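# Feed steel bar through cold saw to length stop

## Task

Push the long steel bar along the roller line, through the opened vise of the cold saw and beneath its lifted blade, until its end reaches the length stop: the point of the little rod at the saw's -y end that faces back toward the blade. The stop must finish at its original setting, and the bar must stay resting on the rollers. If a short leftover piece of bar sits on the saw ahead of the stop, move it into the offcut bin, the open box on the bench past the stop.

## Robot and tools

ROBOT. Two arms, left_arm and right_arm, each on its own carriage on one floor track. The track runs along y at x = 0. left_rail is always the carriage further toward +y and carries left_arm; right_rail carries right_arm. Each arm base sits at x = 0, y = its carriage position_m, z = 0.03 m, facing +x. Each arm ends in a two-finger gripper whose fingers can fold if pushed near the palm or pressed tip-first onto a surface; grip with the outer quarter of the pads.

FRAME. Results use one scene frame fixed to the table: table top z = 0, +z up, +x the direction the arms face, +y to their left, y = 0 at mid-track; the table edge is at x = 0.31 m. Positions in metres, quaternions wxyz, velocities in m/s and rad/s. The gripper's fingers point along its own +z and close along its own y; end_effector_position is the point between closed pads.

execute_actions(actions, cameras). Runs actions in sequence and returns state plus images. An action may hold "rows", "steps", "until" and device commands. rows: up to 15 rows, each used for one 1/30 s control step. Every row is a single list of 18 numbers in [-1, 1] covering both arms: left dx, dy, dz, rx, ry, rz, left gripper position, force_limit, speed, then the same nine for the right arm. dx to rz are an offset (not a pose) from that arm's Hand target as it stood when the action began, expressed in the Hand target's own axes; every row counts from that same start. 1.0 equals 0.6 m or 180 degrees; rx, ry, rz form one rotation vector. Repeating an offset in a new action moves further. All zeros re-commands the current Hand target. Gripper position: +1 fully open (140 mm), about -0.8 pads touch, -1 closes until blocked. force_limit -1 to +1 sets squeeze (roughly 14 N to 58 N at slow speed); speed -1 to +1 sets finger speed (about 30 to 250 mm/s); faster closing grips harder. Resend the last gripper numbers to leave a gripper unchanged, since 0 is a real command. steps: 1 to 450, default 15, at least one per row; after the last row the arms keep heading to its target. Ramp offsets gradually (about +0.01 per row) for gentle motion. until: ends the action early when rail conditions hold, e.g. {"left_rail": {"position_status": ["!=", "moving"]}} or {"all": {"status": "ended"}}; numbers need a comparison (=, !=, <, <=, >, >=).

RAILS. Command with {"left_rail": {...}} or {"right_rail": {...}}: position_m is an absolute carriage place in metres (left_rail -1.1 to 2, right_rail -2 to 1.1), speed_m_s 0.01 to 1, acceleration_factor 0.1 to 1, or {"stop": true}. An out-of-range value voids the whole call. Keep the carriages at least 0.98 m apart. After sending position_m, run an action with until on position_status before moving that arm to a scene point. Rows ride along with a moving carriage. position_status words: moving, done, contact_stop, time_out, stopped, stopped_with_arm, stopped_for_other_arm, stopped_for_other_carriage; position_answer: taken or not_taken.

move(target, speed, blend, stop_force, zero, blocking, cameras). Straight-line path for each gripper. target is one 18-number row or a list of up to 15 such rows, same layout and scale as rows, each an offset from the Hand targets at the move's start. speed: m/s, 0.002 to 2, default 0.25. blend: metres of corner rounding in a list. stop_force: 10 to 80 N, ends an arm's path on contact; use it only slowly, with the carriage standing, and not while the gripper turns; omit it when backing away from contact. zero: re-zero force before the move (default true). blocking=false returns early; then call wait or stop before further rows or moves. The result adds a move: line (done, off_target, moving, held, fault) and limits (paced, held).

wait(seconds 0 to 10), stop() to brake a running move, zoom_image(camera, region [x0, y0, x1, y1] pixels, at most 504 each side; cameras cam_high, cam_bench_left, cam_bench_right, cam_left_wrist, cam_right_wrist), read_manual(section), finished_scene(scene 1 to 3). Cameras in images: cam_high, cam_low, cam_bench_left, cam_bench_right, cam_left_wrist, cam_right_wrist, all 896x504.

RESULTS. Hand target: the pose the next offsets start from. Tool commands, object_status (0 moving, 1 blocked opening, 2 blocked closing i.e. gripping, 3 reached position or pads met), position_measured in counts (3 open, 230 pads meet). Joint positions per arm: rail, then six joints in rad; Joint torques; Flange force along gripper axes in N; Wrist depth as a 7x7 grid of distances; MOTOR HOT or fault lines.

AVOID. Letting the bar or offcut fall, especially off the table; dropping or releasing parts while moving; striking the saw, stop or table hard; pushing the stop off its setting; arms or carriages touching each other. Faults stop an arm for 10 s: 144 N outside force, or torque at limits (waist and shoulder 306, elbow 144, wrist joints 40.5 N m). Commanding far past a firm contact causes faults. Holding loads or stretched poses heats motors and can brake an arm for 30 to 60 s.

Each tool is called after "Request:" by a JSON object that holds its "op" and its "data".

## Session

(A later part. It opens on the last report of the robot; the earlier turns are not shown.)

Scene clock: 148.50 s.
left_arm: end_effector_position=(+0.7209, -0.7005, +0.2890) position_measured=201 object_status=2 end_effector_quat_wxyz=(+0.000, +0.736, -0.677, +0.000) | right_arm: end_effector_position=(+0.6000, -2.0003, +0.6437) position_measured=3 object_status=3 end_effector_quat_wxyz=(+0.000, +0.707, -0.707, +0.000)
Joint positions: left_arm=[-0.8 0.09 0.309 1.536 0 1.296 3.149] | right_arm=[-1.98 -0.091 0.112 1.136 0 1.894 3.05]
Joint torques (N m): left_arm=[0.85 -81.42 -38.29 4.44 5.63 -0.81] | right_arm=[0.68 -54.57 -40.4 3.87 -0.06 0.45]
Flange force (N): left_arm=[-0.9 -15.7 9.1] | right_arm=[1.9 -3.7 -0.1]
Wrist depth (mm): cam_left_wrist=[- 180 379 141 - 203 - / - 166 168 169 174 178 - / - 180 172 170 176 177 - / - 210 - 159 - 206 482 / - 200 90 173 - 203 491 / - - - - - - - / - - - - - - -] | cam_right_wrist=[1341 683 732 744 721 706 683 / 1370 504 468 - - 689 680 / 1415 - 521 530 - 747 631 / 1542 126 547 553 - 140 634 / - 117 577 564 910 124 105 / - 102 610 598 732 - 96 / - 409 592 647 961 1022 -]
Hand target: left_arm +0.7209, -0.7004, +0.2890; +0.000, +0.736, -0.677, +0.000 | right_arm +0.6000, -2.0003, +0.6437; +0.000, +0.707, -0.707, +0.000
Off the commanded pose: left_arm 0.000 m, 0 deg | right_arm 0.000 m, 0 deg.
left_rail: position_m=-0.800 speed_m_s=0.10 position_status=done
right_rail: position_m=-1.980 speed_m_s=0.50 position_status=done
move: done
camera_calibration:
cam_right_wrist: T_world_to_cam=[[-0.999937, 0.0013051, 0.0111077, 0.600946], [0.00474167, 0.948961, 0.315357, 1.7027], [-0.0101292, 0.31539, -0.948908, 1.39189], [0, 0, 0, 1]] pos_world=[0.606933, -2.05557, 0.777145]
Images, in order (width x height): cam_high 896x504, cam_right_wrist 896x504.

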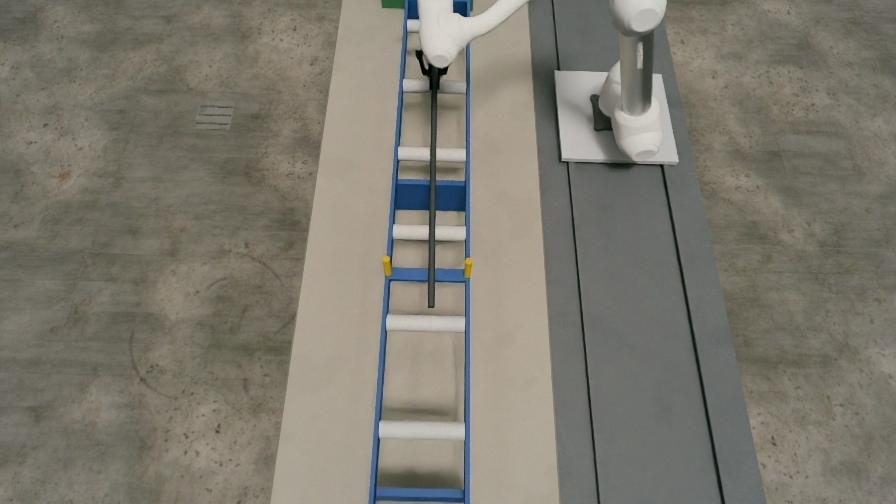

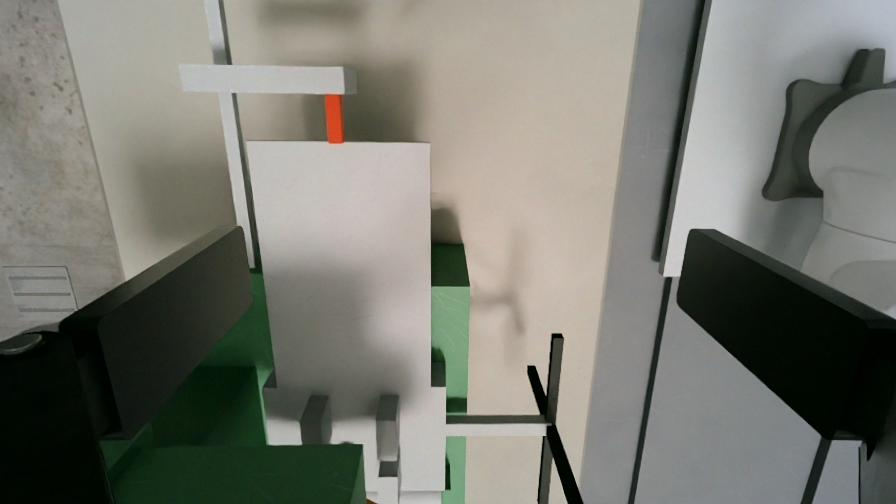

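Request:
{"op": "move", "data": {"target": [0,0,0,0,0,0.009,-0.98,0.4,-1,0,0,0,0,0,0,1,0,0], "speed": 0.05, "cameras": ["cam_right_wrist","cam_high"]}}

Request:
{"op": "zoom_image", "data": {"camera": "cam_right_wrist", "region": [260, 360, 460, 504]}}

Request:
{"op": "zoom_image", "data": {"camera": "cam_high", "region": [340, 40, 520, 340]}}

Scene clock: 154.17 s.
left_arm: end_effector_position=(+0.7209, -0.7004, +0.2890) position_measured=203 object_status=0 end_effector_quat_wxyz=(+0.000, +0.726, -0.688, +0.000) | right_arm: end_effector_position=(+0.6000, -2.0003, +0.6437) position_measured=3 object_status=3 end_effector_quat_wxyz=(+0.000, +0.707, -0.707, +0.000)
Joint positions: left_arm=[-0.8 0.09 0.309 1.536 0 1.296 3.177] | right_arm=[-1.98 -0.091 0.112 1.136 0 1.894 3.05]
Joint torques (N m): left_arm=[0.22 -74.29 -36.34 4.31 3.98 -0.65] | right_arm=[0.76 -54.81 -40.52 3.9 -0.04 0.45]
Flange force (N): left_arm=[-1.0 -9.6 0.9] | right_arm=[2.3 -4.1 0.0]
Wrist depth (mm): cam_left_wrist=[- 173 - 140 374 198 379 / - 167 169 168 173 176 - / 415 177 173 170 176 177 - / 438 224 - 159 - 206 - / - - 90 174 - 204 - / - - - 185 - - - / - - - 197 - - -] | cam_right_wrist=[- - - - - 678 678 / 1423 - 475 - - 710 678 / 1463 - 523 532 802 749 634 / 1542 126 555 569 776 141 612 / - 117 583 588 844 124 105 / - 103 615 625 721 913 96 / - 410 410 676 965 1078 -]
Hand target: left_arm +0.7209, -0.7004, +0.2890; +0.000, +0.726, -0.688, +0.000 | right_arm +0.6000, -2.0003, +0.6437; +0.000, +0.707, -0.707, +0.000
Off the commanded pose: left_arm 0.000 m, 0 deg | right_arm 0.000 m, 0 deg.
left_rail: position_m=-0.800 speed_m_s=0.10 position_status=done
right_rail: position_m=-1.980 speed_m_s=0.50 position_status=done
move: done
camera_calibration:
cam_right_wrist: T_world_to_cam=[[-0.999937, 0.0013051, 0.0111077, 0.600946], [0.00474167, 0.948961, 0.315357, 1.7027], [-0.0101292, 0.31539, -0.948908, 1.39189], [0, 0, 0, 1]] pos_world=[0.606933, -2.05557, 0.777145]
Images, in order (width x height): cam_high 896x504, cam_right_wrist 896x504.

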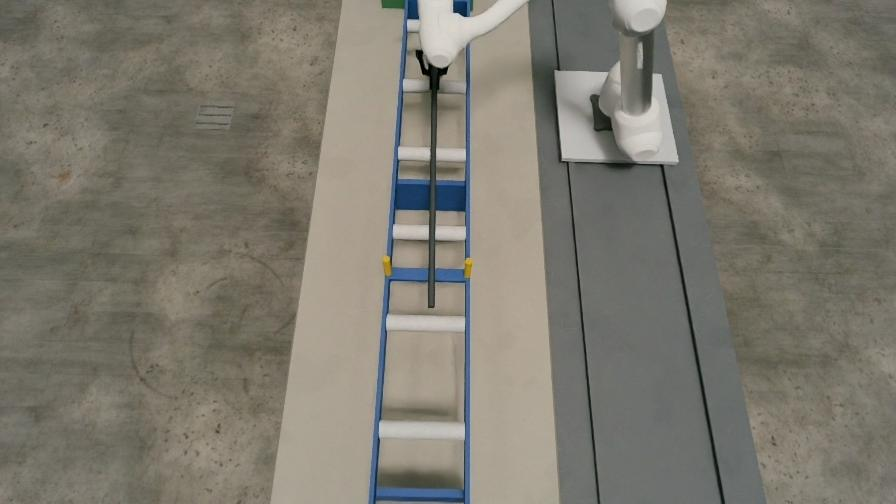

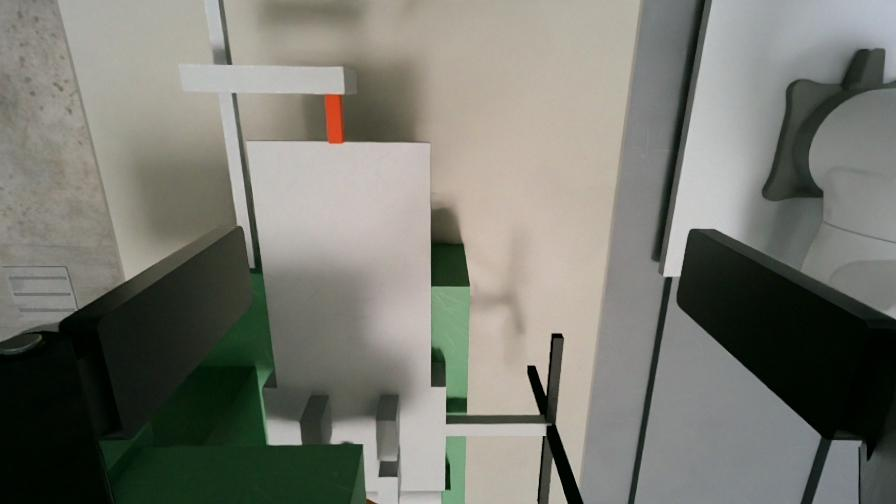

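Scaled by 2.520 from the camera's 896x504 image, which has a finer 1280x720 frame.

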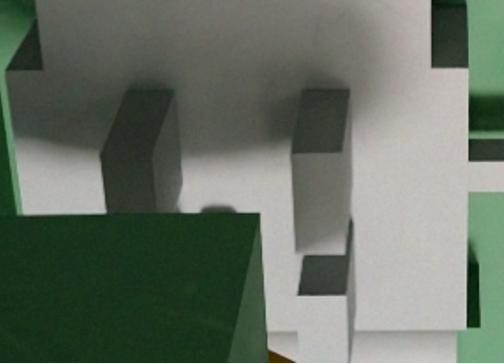

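Scaled by 1.680 from the camera's 896x504 image, which has a finer 1280x720 frame.

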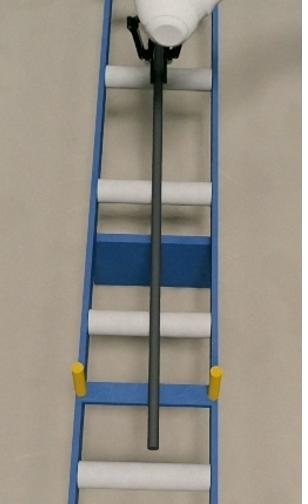

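Request:
{"op": "execute_actions", "data": {"actions": [{"left_rail":{"position_m":-0.86,"speed_m_s":0.06},"steps":400,"until":{"left_rail":{"position_status":["!=","moving"]}}}], "cameras": ["cam_left_wrist","cam_right_wrist"]}}

Request:
{"op": "zoom_image", "data": {"camera": "cam_right_wrist", "region": [260, 360, 460, 504]}}

Scene clock: 158.67 s.
left_arm: end_effector_position=(+0.7209, -0.7605, +0.2890) position_measured=203 object_status=2 end_effector_quat_wxyz=(+0.000, +0.726, -0.688, +0.000) | right_arm: end_effector_position=(+0.6000, -2.0003, +0.6437) position_measured=3 object_status=3 end_effector_quat_wxyz=(+0.000, +0.707, -0.707, +0.000)
Joint positions: left_arm=[-0.86 0.09 0.309 1.536 0 1.296 3.177] | right_arm=[-1.98 -0.091 0.112 1.136 0 1.894 3.05]
Joint torques (N m): left_arm=[-0.25 -74.44 -36.74 4.43 3.97 -0.6] | right_arm=[0.65 -54.6 -40.43 3.89 -0.06 0.46]
Flange force (N): left_arm=[-1.9 -8.7 1.8] | right_arm=[2.0 -4.1 0.0]
Wrist depth (mm): cam_left_wrist=[- 173 - 142 387 199 - / - 187 - 148 - 197 - / - 206 - 154 423 209 456 / - 186 191 161 193 198 457 / - - 90 173 - 193 486 / - - - 186 - - - / - - - - - - -] | cam_right_wrist=[1341 - - - 667 691 676 / 1301 529 448 666 - 719 683 / 1463 760 526 532 771 740 636 / 1524 137 547 557 805 141 616 / - 117 579 587 805 124 105 / - 553 610 610 788 - 96 / - 415 405 669 - - -]
Hand target: left_arm +0.7209, -0.7604, +0.2890; +0.000, +0.726, -0.688, +0.000 | right_arm +0.6000, -2.0003, +0.6437; +0.000, +0.707, -0.707, +0.000
Tool commands: left_gripper/position=-0.98 left_gripper/force_limit=+0.4 left_gripper/speed=-1.0 right_gripper/position=+1.0 right_gripper/force_limit=+0.0 right_gripper/speed=+0.0
Off the commanded pose: left_arm 0.000 m, 0 deg | right_arm 0.000 m, 0 deg.
left_rail: position_m=-0.860 speed_m_s=0.06 position_status=done
right_rail: position_m=-1.980 speed_m_s=0.50 position_status=done
camera_calibration:
cam_left_wrist: T_world_to_cam=[[-0.998208, -0.0581782, 0.0139823, 0.679843], [-0.0500379, 0.93979, 0.33807, 0.657281], [-0.0328087, 0.336765, -0.941017, 0.694418], [0, 0, 0, 1]] pos_world=[0.734297, -0.81201, 0.421746]
cam_right_wrist: T_world_to_cam=[[-0.999937, 0.0013051, 0.0111077, 0.600946], [0.00474167, 0.948961, 0.315357, 1.7027], [-0.0101292, 0.31539, -0.948908, 1.39189], [0, 0, 0, 1]] pos_world=[0.606933, -2.05557, 0.777145]
Images, in order (width x height): cam_left_wrist 896x504, cam_right_wrist 896x504.

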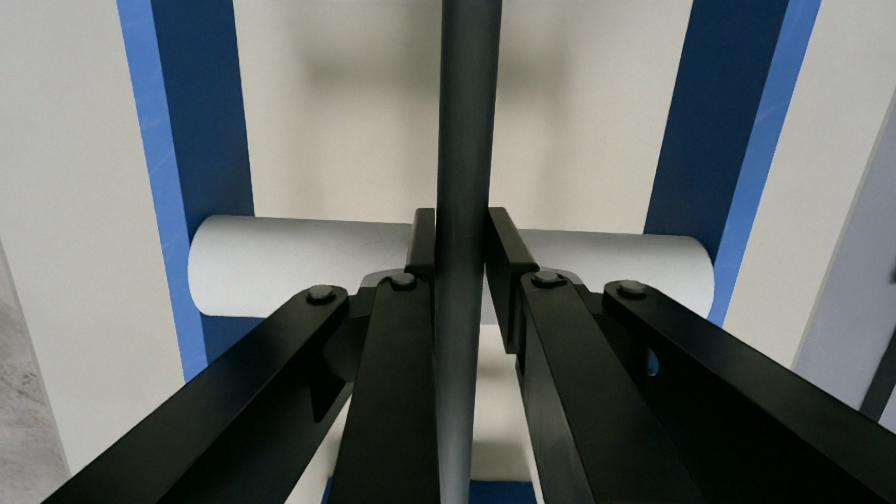

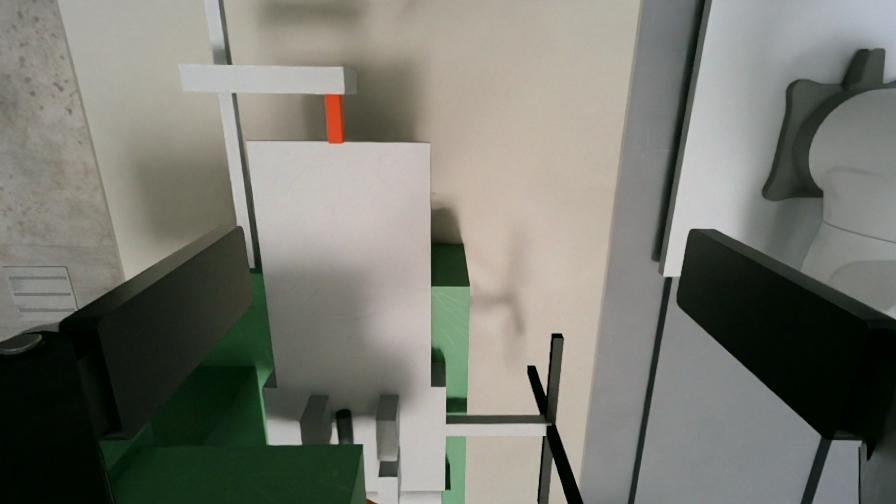

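Scaled by 2.520 from the camera's 896x504 image, which has a finer 1280x720 frame.

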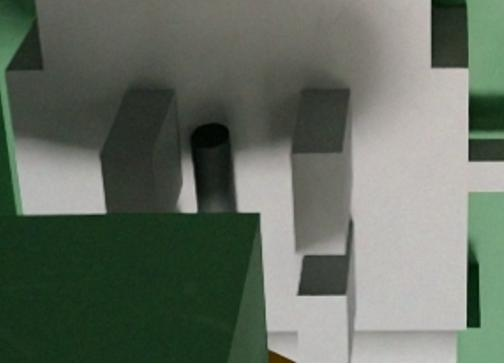

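Request:
{"op": "move", "data": {"target": [0,0,0,0,0,0.014,-0.98,0.4,-1,0,0,0,0,0,0,1,0,0], "speed": 0.05, "cameras": ["cam_right_wrist","cam_high"]}}

Request:
{"op": "zoom_image", "data": {"camera": "cam_right_wrist", "region": [260, 360, 460, 504]}}

Request:
{"op": "zoom_image", "data": {"camera": "cam_high", "region": [340, 40, 520, 340]}}

Scene clock: 163.87 s.
left_arm: end_effector_position=(+0.7209, -0.7604, +0.2890) position_measured=203 object_status=2 end_effector_quat_wxyz=(+0.000, +0.711, -0.704, +0.000) | right_arm: end_effector_position=(+0.6000, -2.0003, +0.6437) position_measured=3 object_status=3 end_effector_quat_wxyz=(+0.000, +0.707, -0.707, +0.000)
Joint positions: left_arm=[-0.86 0.09 0.309 1.536 0 1.296 3.221] | right_arm=[-1.98 -0.091 0.112 1.136 0 1.894 3.05]
Joint torques (N m): left_arm=[-2 -69.73 -34.89 4.76 3.13 0.73] | right_arm=[0.67 -54.76 -40.51 3.91 -0.05 0.46]
Flange force (N): left_arm=[-2.4 -5.8 -4.5] | right_arm=[1.9 -3.9 0.2]
Wrist depth (mm): cam_left_wrist=[- 178 - 139 374 194 - / - 191 - 149 401 193 399 / - 223 - 155 - 206 - / - 190 191 134 192 195 - / - - 91 174 - 193 - / - - - - - - - / - - - 197 - - -] | cam_right_wrist=[717 680 - - - 680 683 / 1472 721 481 - 755 715 681 / 1463 721 527 514 - 751 631 / 1506 126 550 545 - 140 605 / - 117 577 566 - 131 105 / - 102 612 625 913 - 96 / - 396 413 717 954 - -]
Hand target: left_arm +0.7209, -0.7604, +0.2890; +0.000, +0.711, -0.704, +0.000 | right_arm +0.6000, -2.0003, +0.6437; +0.000, +0.707, -0.707, +0.000
Off the commanded pose: left_arm 0.000 m, 0 deg | right_arm 0.000 m, 0 deg.
left_rail: position_m=-0.860 speed_m_s=0.06 position_status=done
right_rail: position_m=-1.980 speed_m_s=0.50 position_status=done
move: done
camera_calibration:
cam_right_wrist: T_world_to_cam=[[-0.999937, 0.0013051, 0.0111077, 0.600946], [0.00474167, 0.948961, 0.315357, 1.7027], [-0.0101292, 0.31539, -0.948908, 1.39189], [0, 0, 0, 1]] pos_world=[0.606933, -2.05557, 0.777145]
Images, in order (width x height): cam_high 896x504, cam_right_wrist 896x504.

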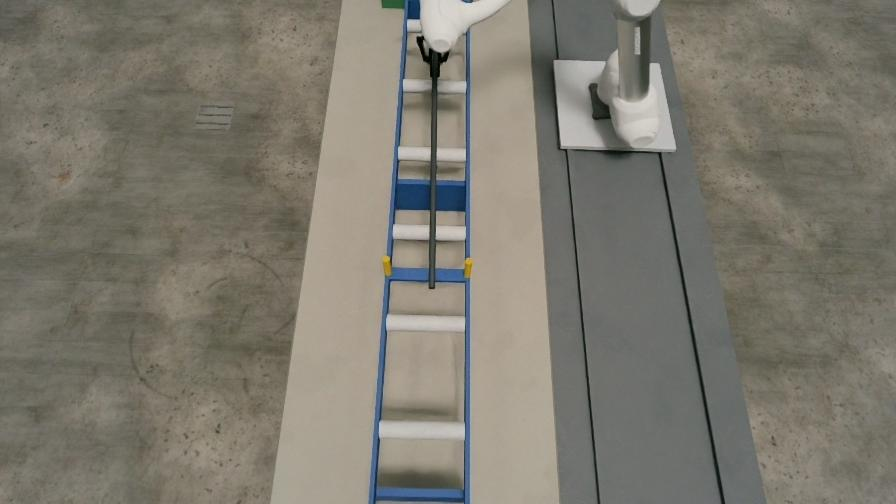

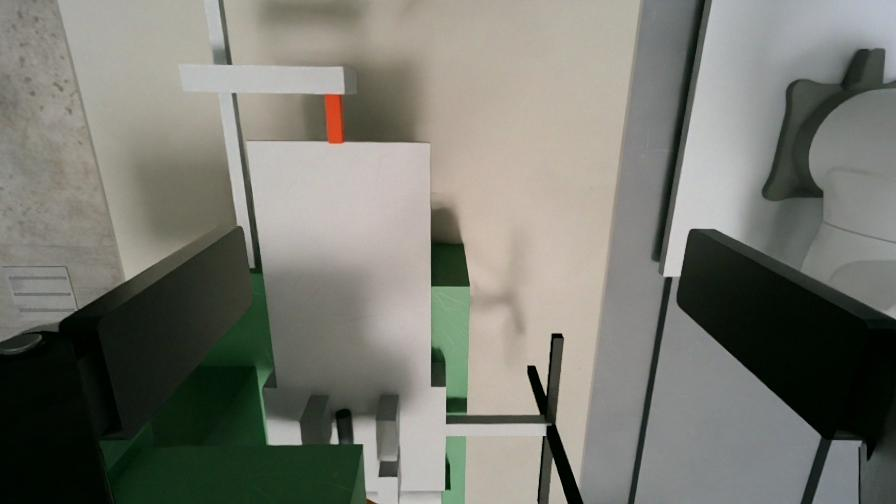

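Scaled by 2.520 from the camera's 896x504 image, which has a finer 1280x720 frame.

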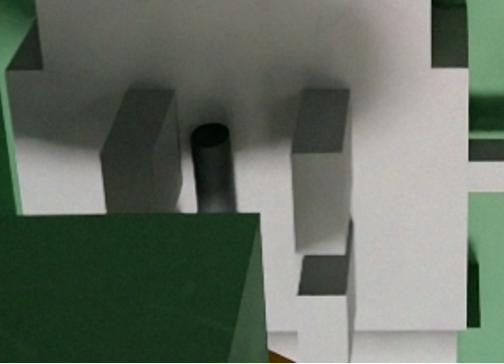

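Scaled by 1.680 from the camera's 896x504 image, which has a finer 1280x720 frame.

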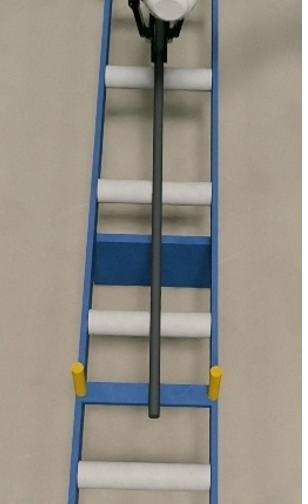

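Request:
{"op": "move", "data": {"target": [0,0.02,0,0,0,0.003,-0.98,0.4,-1,0,0,0,0,0,0,1,0,0], "speed": 0.05, "cameras": ["cam_right_wrist","cam_high","cam_left_wrist"]}}

Request:
{"op": "zoom_image", "data": {"camera": "cam_right_wrist", "region": [260, 360, 460, 504]}}

Request:
{"op": "zoom_image", "data": {"camera": "cam_high", "region": [340, 40, 520, 340]}}

Scene clock: 170.13 s.
left_arm: end_effector_position=(+0.7089, -0.7606, +0.2890) position_measured=203 object_status=2 end_effector_quat_wxyz=(+0.000, +0.707, -0.707, +0.000) | right_arm: end_effector_position=(+0.6000, -2.0003, +0.6437) position_measured=3 object_status=3 end_effector_quat_wxyz=(+0.000, +0.707, -0.707, +0.000)
Joint positions: left_arm=[-0.86 0.091 0.291 1.561 0 1.29 3.232] | right_arm=[-1.98 -0.091 0.112 1.136 0 1.894 3.05]
Joint torques (N m): left_arm=[-0.6 -65.64 -22.75 5.56 9.3 0.8] | right_arm=[0.6 -54.72 -40.53 3.88 -0.05 0.46]
Flange force (N): left_arm=[-2.6 -24.2 -10.2] | right_arm=[1.9 -4.6 0.2]
Wrist depth (mm): cam_left_wrist=[162 197 - 141 - 186 387 / - 213 - 148 - 186 - / - 212 - 158 - 201 432 / - 191 191 160 193 194 485 / - 193 90 175 - - - / - - - 188 - - - / - - - - - - -] | cam_right_wrist=[706 692 - - - 678 683 / 1385 499 484 715 - 692 680 / 1497 - 525 755 - 734 628 / 1552 126 552 548 - 141 603 / - 117 580 600 991 124 105 / - 102 609 613 853 - 100 / - 409 410 641 - - -]
Hand target: left_arm +0.7089, -0.7605, +0.2890; +0.000, +0.707, -0.707, +0.000 | right_arm +0.6000, -2.0003, +0.6437; +0.000, +0.707, -0.707, +0.000
Off the commanded pose: left_arm 0.000 m, 0 deg | right_arm 0.000 m, 0 deg.
left_rail: position_m=-0.860 speed_m_s=0.06 position_status=done
right_rail: position_m=-1.980 speed_m_s=0.50 position_status=done
move: done
camera_calibration:
cam_left_wrist: T_world_to_cam=[[-0.999892, -0.00483898, 0.0139103, 0.709669], [0.000149247, 0.941106, 0.338111, 0.622174], [-0.0147272, 0.338076, -0.941004, 0.682231], [0, 0, 0, 1]] pos_world=[0.719546, -0.812744, 0.421747]
cam_right_wrist: T_world_to_cam=[[-0.999937, 0.0013051, 0.0111077, 0.600946], [0.00474167, 0.948961, 0.315357, 1.7027], [-0.0101292, 0.31539, -0.948908, 1.39189], [0, 0, 0, 1]] pos_world=[0.606933, -2.05557, 0.777145]
Images, in order (width x height): cam_high 896x504, cam_left_wrist 896x504, cam_right_wrist 896x504.

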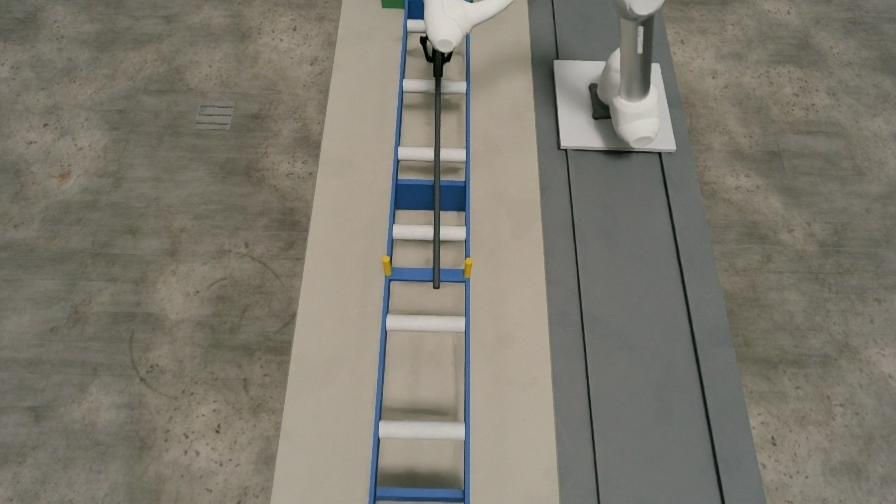

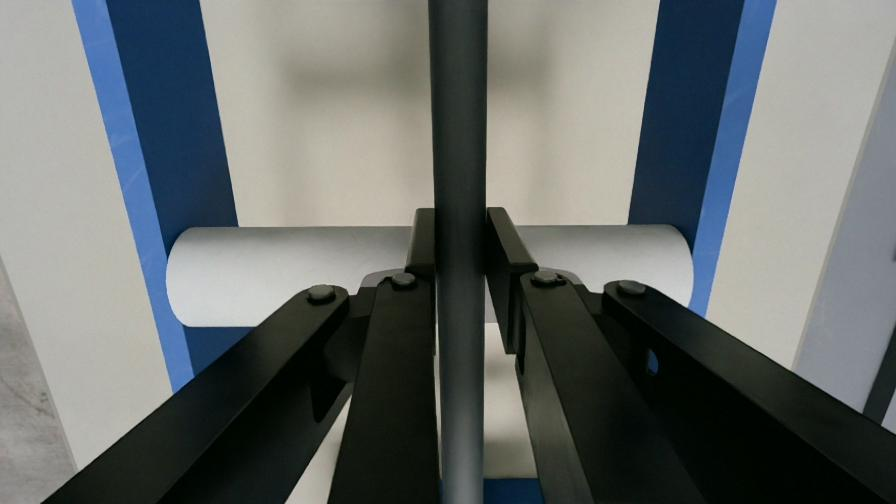

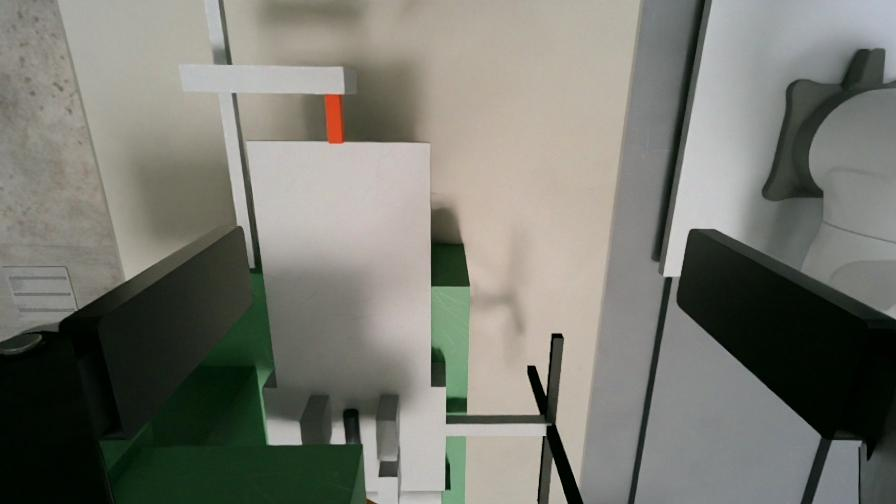

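Scaled by 2.520 from the camera's 896x504 image, which has a finer 1280x720 frame.

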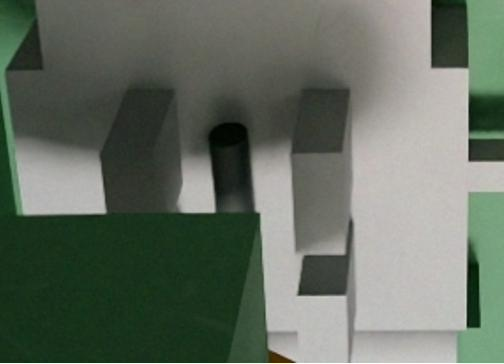

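Scaled by 1.680 from the camera's 896x504 image, which has a finer 1280x720 frame.

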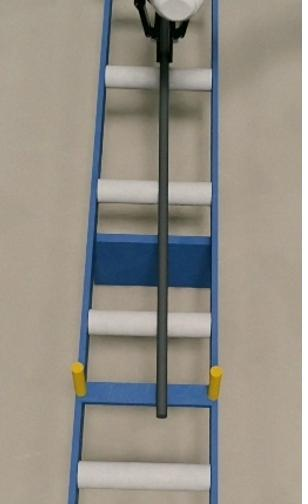

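Request:
{"op": "execute_actions", "data": {"actions": [{"left_rail":{"position_m":-1.0,"speed_m_s":0.08},"steps":400,"until":{"left_rail":{"position_status":["!=","moving"]}}}], "cameras": ["cam_high","cam_right_wrist"]}}

Request:
{"op": "move", "data": {"target": [0.25,0,0,0,0,0,-0.98,0.4,-1,0,0,0,0,0,0,1,0,0], "speed": 0.06, "cameras": ["cam_right_wrist","cam_bench_right","cam_left_wrist"]}}

Request:
{"op": "zoom_image", "data": {"camera": "cam_right_wrist", "region": [240, 60, 460, 240]}}

Scene clock: 179.50 s.
left_arm: end_effector_position=(+0.7088, -0.9005, +0.2890) position_measured=203 object_status=2 end_effector_quat_wxyz=(+0.000, +0.707, -0.707, +0.000) | right_arm: end_effector_position=(+0.6000, -2.0003, +0.6437) position_measured=3 object_status=3 end_effector_quat_wxyz=(+0.000, +0.707, -0.707, +0.000)
Joint positions: left_arm=[-1 0.091 0.291 1.561 0 1.29 3.232] | right_arm=[-1.98 -0.091 0.112 1.136 0 1.894 3.05]
Joint torques (N m): left_arm=[-5.72 -61.05 -27.12 2.85 4.3 0.88] | right_arm=[0.64 -54.55 -40.38 3.91 -0.03 0.43]
Flange force (N): left_arm=[-8.3 -9.7 -15.0] | right_arm=[2.0 -4.0 0.1]
Wrist depth (mm): cam_left_wrist=[161 195 - 141 - 186 382 / 172 197 - 147 - 199 - / 411 211 434 158 - 199 459 / 447 211 - 159 - 216 465 / - 205 91 - - 202 - / - - - - - - - / - - - - - - -] | cam_right_wrist=[1215 - - - - 674 685 / 1407 - 444 740 726 711 672 / 1439 - 522 751 790 753 638 / 1561 126 548 545 805 141 602 / - 117 581 583 - 124 105 / - 104 605 627 - - 96 / - 409 411 659 711 - -]
Hand target: left_arm +0.7089, -0.9005, +0.2890; +0.000, +0.707, -0.707, +0.000 | right_arm +0.6000, -2.0003, +0.6437; +0.000, +0.707, -0.707, +0.000
Tool commands: left_gripper/position=-0.98 left_gripper/force_limit=+0.4 left_gripper/speed=-1.0 right_gripper/position=+1.0 right_gripper/force_limit=+0.0 right_gripper/speed=+0.0
Off the commanded pose: left_arm 0.000 m, 0 deg | right_arm 0.000 m, 0 deg.
left_rail: position_m=-1.000 speed_m_s=0.08 position_status=done
right_rail: position_m=-1.980 speed_m_s=0.50 position_status=done
camera_calibration:
cam_right_wrist: T_world_to_cam=[[-0.999937, 0.0013051, 0.0111077, 0.600946], [0.00474167, 0.948961, 0.315357, 1.7027], [-0.0101292, 0.31539, -0.948908, 1.39189], [0, 0, 0, 1]] pos_world=[0.606933, -2.05557, 0.777145]
Images, in order (width x height): cam_high 896x504, cam_right_wrist 896x504.

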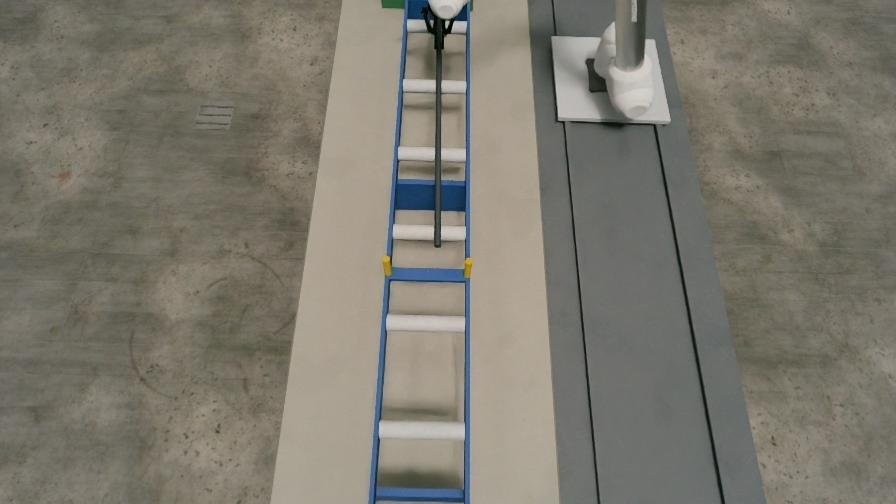

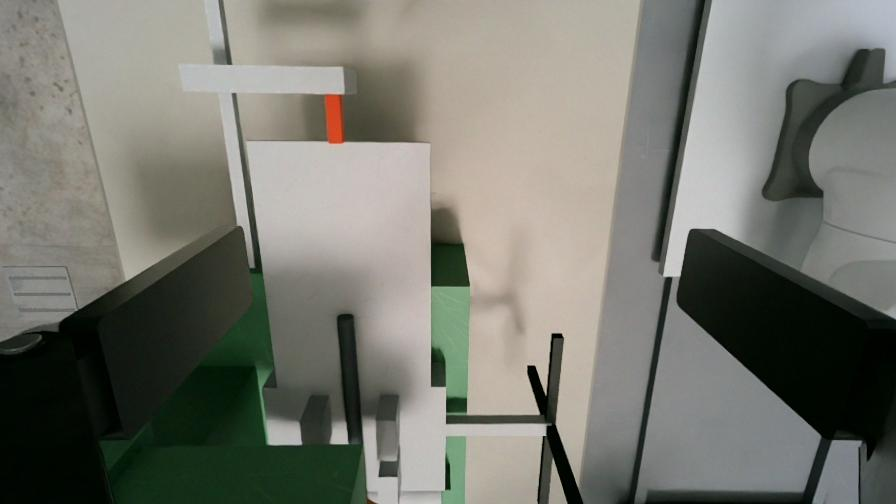

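Scene clock: 182.33 s.
left_arm: end_effector_position=(+0.7090, -1.0505, +0.2890) position_measured=203 object_status=2 end_effector_quat_wxyz=(+0.000, +0.707, -0.707, +0.000) | right_arm: end_effector_position=(+0.6000, -2.0003, +0.6437) position_measured=3 object_status=3 end_effector_quat_wxyz=(+0.000, +0.707, -0.707, +0.000)
Joint positions: left_arm=[-1 -0.12 0.283 1.571 0 1.287 3.021] | right_arm=[-1.98 -0.091 0.112 1.136 0 1.894 3.05]
Joint torques (N m): left_arm=[-11.08 -60.1 -35.56 0.41 -0.94 0.77] | right_arm=[0.64 -54.77 -40.34 3.91 -0.05 0.46]
Flange force (N): left_arm=[-14.6 2.8 -13.5] | right_arm=[1.9 -4.2 -0.2]
Wrist depth (mm): cam_left_wrist=[163 213 379 140 - 185 - / 392 198 - 147 - 199 - / - 189 185 157 202 199 - / - 185 184 132 186 188 462 / - 199 90 - - - 506 / - - - - - - 523 / - - - - - - -] | cam_right_wrist=[1314 678 676 683 721 687 680 / 1415 726 715 - - 719 674 / 1506 - 522 523 - 744 634 / 1524 126 550 571 - 140 605 / - 117 576 598 - 124 105 / - 102 603 627 - - 96 / - 397 411 655 - - -]
Hand target: left_arm +0.7090, -1.0505, +0.2890; +0.000, +0.707, -0.707, +0.000 | right_arm +0.6000, -2.0003, +0.6437; +0.000, +0.707, -0.707, +0.000
Off the commanded pose: left_arm 0.000 m, 0 deg | right_arm 0.000 m, 0 deg.
left_rail: position_m=-1.000 speed_m_s=0.08 position_status=done
right_rail: position_m=-1.980 speed_m_s=0.50 position_status=done
move: done
camera_calibration:
cam_left_wrist: T_world_to_cam=[[-0.99989, -0.00487362, 0.0140035, 0.708187], [0.000149562, 0.941074, 0.338199, 0.894928], [-0.0148266, 0.338164, -0.94097, 0.780394], [0, 0, 0, 1]] pos_world=[0.719546, -1.10264, 0.421746]
cam_right_wrist: T_world_to_cam=[[-0.999937, 0.0013051, 0.0111077, 0.600946], [0.00474167, 0.948961, 0.315357, 1.7027], [-0.0101292, 0.31539, -0.948908, 1.39189], [0, 0, 0, 1]] pos_world=[0.606933, -2.05557, 0.777145]
Images, in order (width x height): cam_bench_right 896x504, cam_left_wrist 896x504, cam_right_wrist 896x504.

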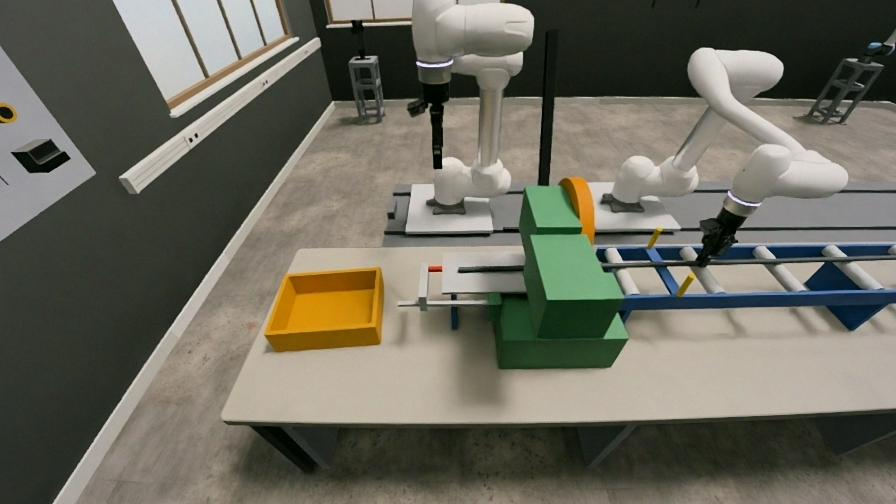

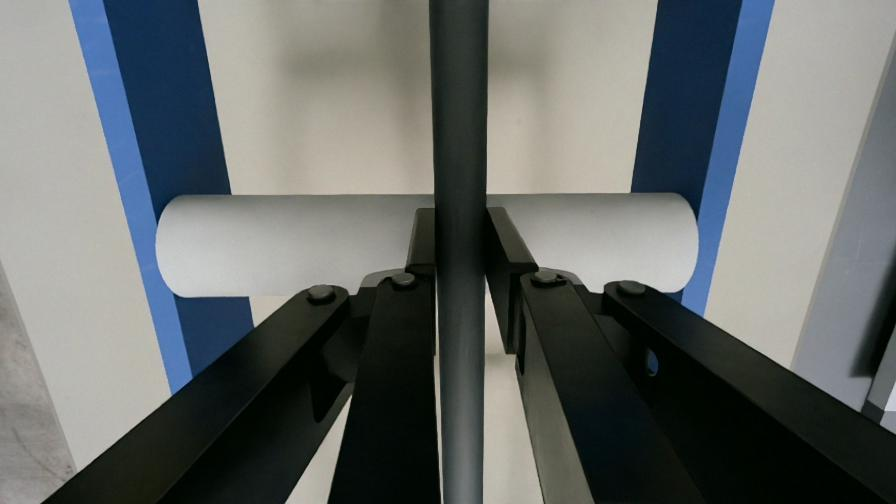

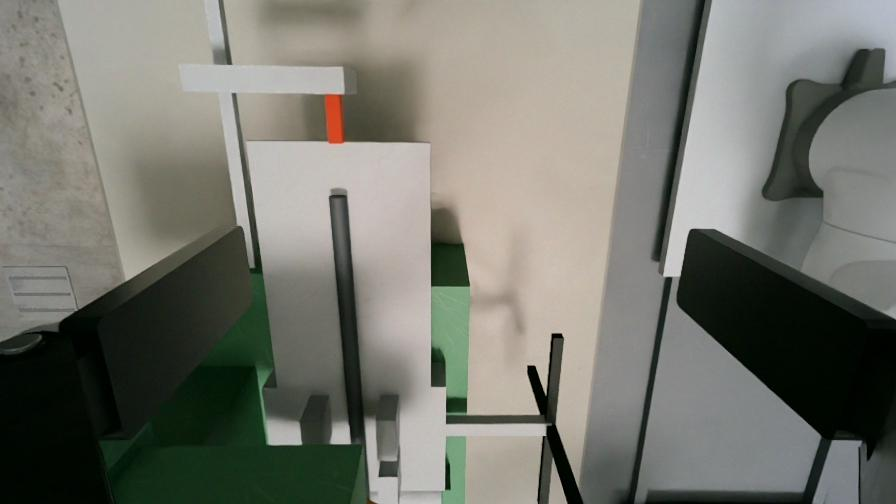

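Scaled by 2.291 from the camera's 896x504 image, which has a finer 1280x720 frame.

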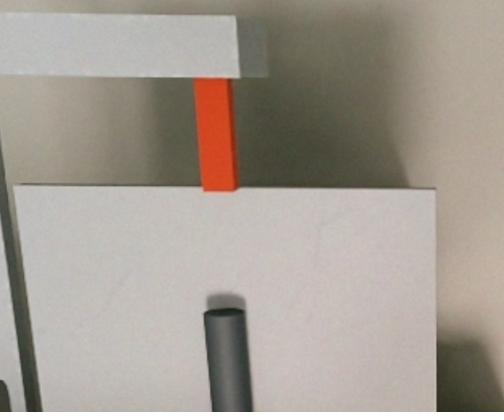

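Request:
{"op": "move", "data": {"target": [0.075,0,0,0,0,0,-0.98,0.4,-1,0,0,0,0,0,0,1,0,0], "speed": 0.04, "cameras": ["cam_right_wrist"]}}

Request:
{"op": "zoom_image", "data": {"camera": "cam_right_wrist", "region": [290, 80, 390, 200]}}

Scene clock: 189.23 s.
left_arm: end_effector_position=(+0.7090, -1.0955, +0.2890) position_measured=203 object_status=2 end_effector_quat_wxyz=(+0.000, +0.707, -0.707, +0.000) | right_arm: end_effector_position=(+0.6000, -2.0003, +0.6437) position_measured=3 object_status=3 end_effector_quat_wxyz=(+0.000, +0.707, -0.707, +0.000)
Joint positions: left_arm=[-1 -0.182 0.29 1.562 0 1.289 2.959] | right_arm=[-1.98 -0.091 0.112 1.136 0 1.894 3.05]
Joint torques (N m): left_arm=[-11.59 -59.64 -34.95 0.17 -1.04 0.87] | right_arm=[0.45 -54.79 -40.49 3.87 -0.06 0.47]
Flange force (N): left_arm=[-15.5 2.1 -15.5] | right_arm=[1.8 -4.7 -0.1]
Wrist depth (mm): cam_left_wrist=[162 163 162 144 164 166 - / - 199 411 148 - 199 - / - 211 - 156 413 199 - / 438 212 - - - 199 440 / - 201 90 175 - - 497 / - - - 186 - - - / - - - 198 - - -] | cam_right_wrist=[- - - 708 - 683 681 / 1447 546 495 - 769 706 666 / - - 521 526 - 749 636 / 1533 137 545 560 802 141 600 / - 117 571 575 828 131 105 / - 575 605 616 713 - 100 / - 395 412 654 920 950 -]
Hand target: left_arm +0.7090, -1.0956, +0.2890; +0.000, +0.707, -0.707, +0.000 | right_arm +0.6000, -2.0003, +0.6437; +0.000, +0.707, -0.707, +0.000
Off the commanded pose: left_arm 0.000 m, 0 deg | right_arm 0.000 m, 0 deg.
left_rail: position_m=-1.000 speed_m_s=0.08 position_status=done
right_rail: position_m=-1.980 speed_m_s=0.50 position_status=done
move: done
camera_calibration:
cam_right_wrist: T_world_to_cam=[[-0.999937, 0.0013051, 0.0111077, 0.600946], [0.00474167, 0.948961, 0.315357, 1.7027], [-0.0101292, 0.31539, -0.948908, 1.39189], [0, 0, 0, 1]] pos_world=[0.606933, -2.05557, 0.777145]
Images, in order (width x height): cam_right_wrist 896x504.

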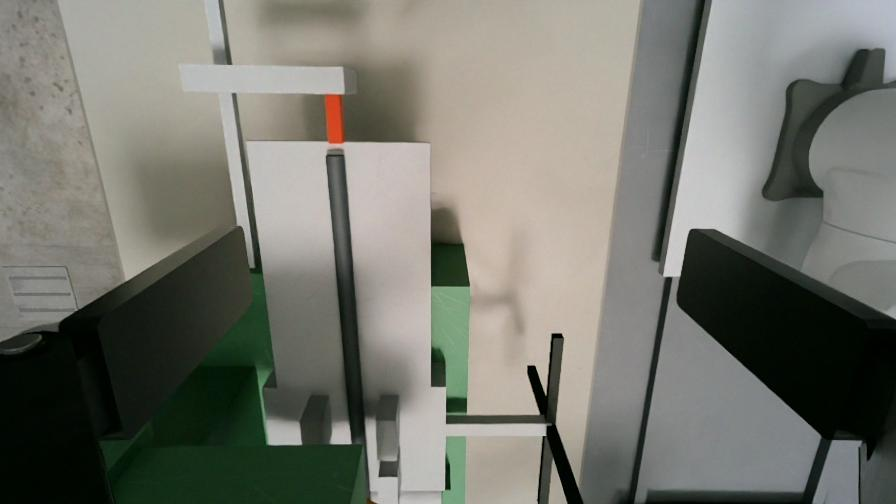

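Scaled by 4.200 from the camera's 896x504 image, which has a finer 1280x720 frame.

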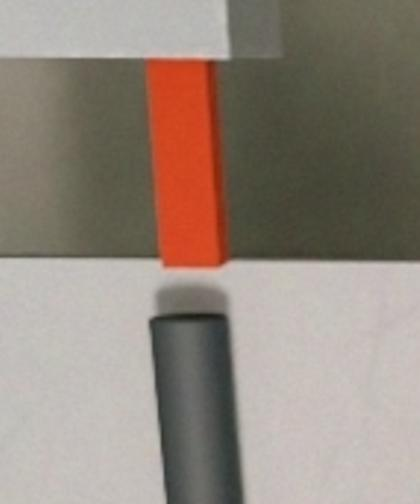

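Request:
{"op": "move", "data": {"target": [0.0125,0,0,0,0,0,-0.98,0.4,-1,0,0,0,0,0,0,1,0,0], "speed": 0.02, "cameras": []}}

Request:
{"op": "move", "data": {"target": [0.018,0,0,0,0,0,-0.98,0.4,-1,0,0,0,0,0,0,1,0,0], "speed": 0.003, "stop_force": 10, "cameras": ["cam_right_wrist"]}}

Request:
{"op": "zoom_image", "data": {"camera": "cam_right_wrist", "region": [290, 80, 390, 200]}}

Scene clock: 193.87 s.
left_arm: end_effector_position=(+0.7090, -1.1030, +0.2890) position_measured=203 object_status=2 end_effector_quat_wxyz=(+0.000, +0.707, -0.707, +0.000) | right_arm: end_effector_position=(+0.6000, -2.0003, +0.6437) position_measured=3 object_status=3 end_effector_quat_wxyz=(+0.000, +0.707, -0.707, +0.000)
Joint positions: left_arm=[-1 -0.192 0.292 1.56 0 1.29 2.949] | right_arm=[-1.98 -0.091 0.112 1.136 0 1.894 3.05]
Joint torques (N m): left_arm=[-13 -59.29 -34.65 0.09 -1.03 0.7] | right_arm=[0.56 -54.85 -40.45 3.91 -0.05 0.51]
Flange force (N): left_arm=[-17.5 1.6 -15.4] | right_arm=[2.1 -4.7 -0.1]
Wrist depth (mm): cam_left_wrist=[160 163 163 144 164 166 - / - 198 - 148 414 198 - / 409 213 - 157 - 200 - / - 212 - 161 - 199 474 / - 204 90 - - - 524 / - - - - - - 521 / - - - - - - -] | cam_right_wrist=[1334 - - - - 676 678 / 1439 - 473 753 740 713 674 / 1415 - 522 530 - 744 642 / 1542 126 549 562 - 140 603 / - 117 574 598 - 123 105 / - 552 607 625 652 933 96 / - 411 411 674 726 - -]
Hand target: left_arm +0.7090, -1.1030, +0.2890; +0.000, +0.707, -0.707, +0.000 | right_arm +0.6000, -2.0003, +0.6437; +0.000, +0.707, -0.707, +0.000
Off the commanded pose: left_arm 0.000 m, 0 deg | right_arm 0.000 m, 0 deg.
left_rail: position_m=-1.000 speed_m_s=0.08 position_status=done
right_rail: position_m=-1.980 speed_m_s=0.50 position_status=done
move: done
No camera images: "cameras" was empty.

Scene clock: 196.50 s.
left_arm: end_effector_position=(+0.7090, -1.1091, +0.2889) position_measured=203 object_status=2 end_effector_quat_wxyz=(+0.000, +0.707, -0.707, +0.000) | right_arm: end_effector_position=(+0.6000, -2.0003, +0.6437) position_measured=3 object_status=3 end_effector_quat_wxyz=(+0.000, +0.707, -0.707, +0.000)
Joint positions: left_arm=[-1 -0.201 0.293 1.558 0 1.29 2.94] | right_arm=[-1.98 -0.091 0.112 1.136 0 1.894 3.05]
Joint torques (N m): left_arm=[-23.07 -58.45 -35.42 -5.27 -1.8 0.84] | right_arm=[0.73 -54.47 -40.49 3.93 -0.04 0.46]
Flange force (N): left_arm=[-31.8 1.4 -16.8] | right_arm=[2.2 -4.3 0.3]
Wrist depth (mm): cam_left_wrist=[149 162 163 160 164 166 145 / - 198 403 148 - 198 412 / - 212 416 157 - 199 457 / - 228 446 160 - 200 469 / - 205 91 - - - 513 / - - - 187 - - 524 / - - - 198 - - -] | cam_right_wrist=[- 480 660 - - 666 678 / 1463 - 721 - 740 723 676 / 1455 747 521 540 - 736 636 / 1506 132 548 564 - 141 606 / - 117 581 561 897 131 105 / - 576 606 630 805 937 96 / - 411 581 649 - - -]
Hand target: left_arm +0.7090, -1.1091, +0.2889; +0.000, +0.707, -0.707, +0.000 (not the last commanded pose) | right_arm +0.6000, -2.0003, +0.6437; +0.000, +0.707, -0.707, +0.000
Off the commanded pose: left_arm 0.005 m, 0 deg | right_arm 0.000 m, 0 deg.
left_rail: position_m=-1.000 speed_m_s=0.08 position_status=done
right_rail: position_m=-1.980 speed_m_s=0.50 position_status=done
move: contact (left_arm)
camera_calibration:
cam_right_wrist: T_world_to_cam=[[-0.999937, 0.0013051, 0.0111077, 0.600946], [0.00474167, 0.948961, 0.315357, 1.7027], [-0.0101292, 0.31539, -0.948908, 1.39189], [0, 0, 0, 1]] pos_world=[0.606933, -2.05557, 0.777145]
Images, in order (width x height): cam_right_wrist 896x504.

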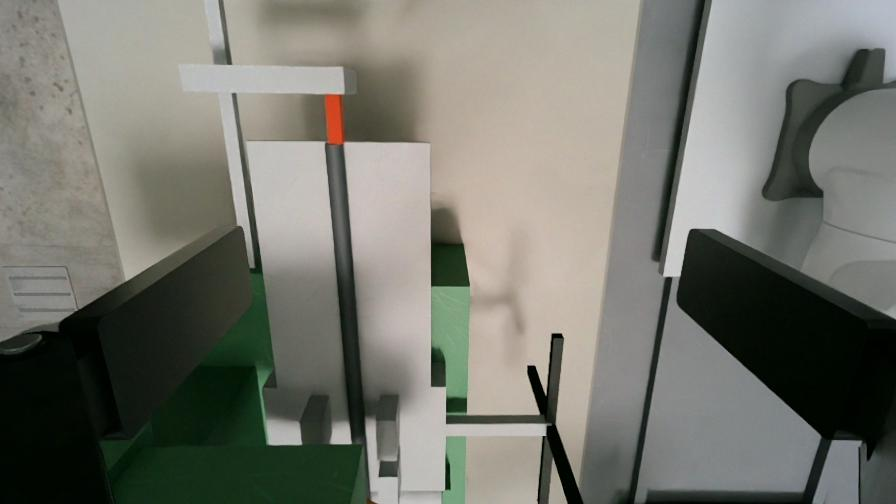

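Scaled by 4.200 from the camera's 896x504 image, which has a finer 1280x720 frame.

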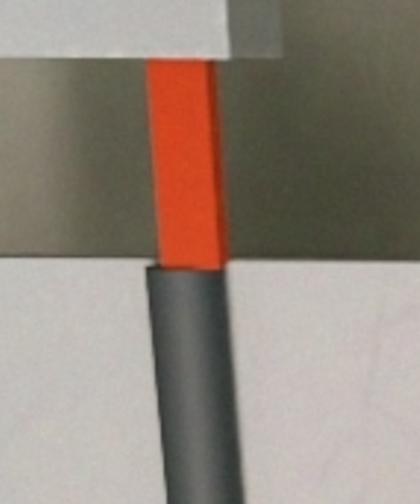

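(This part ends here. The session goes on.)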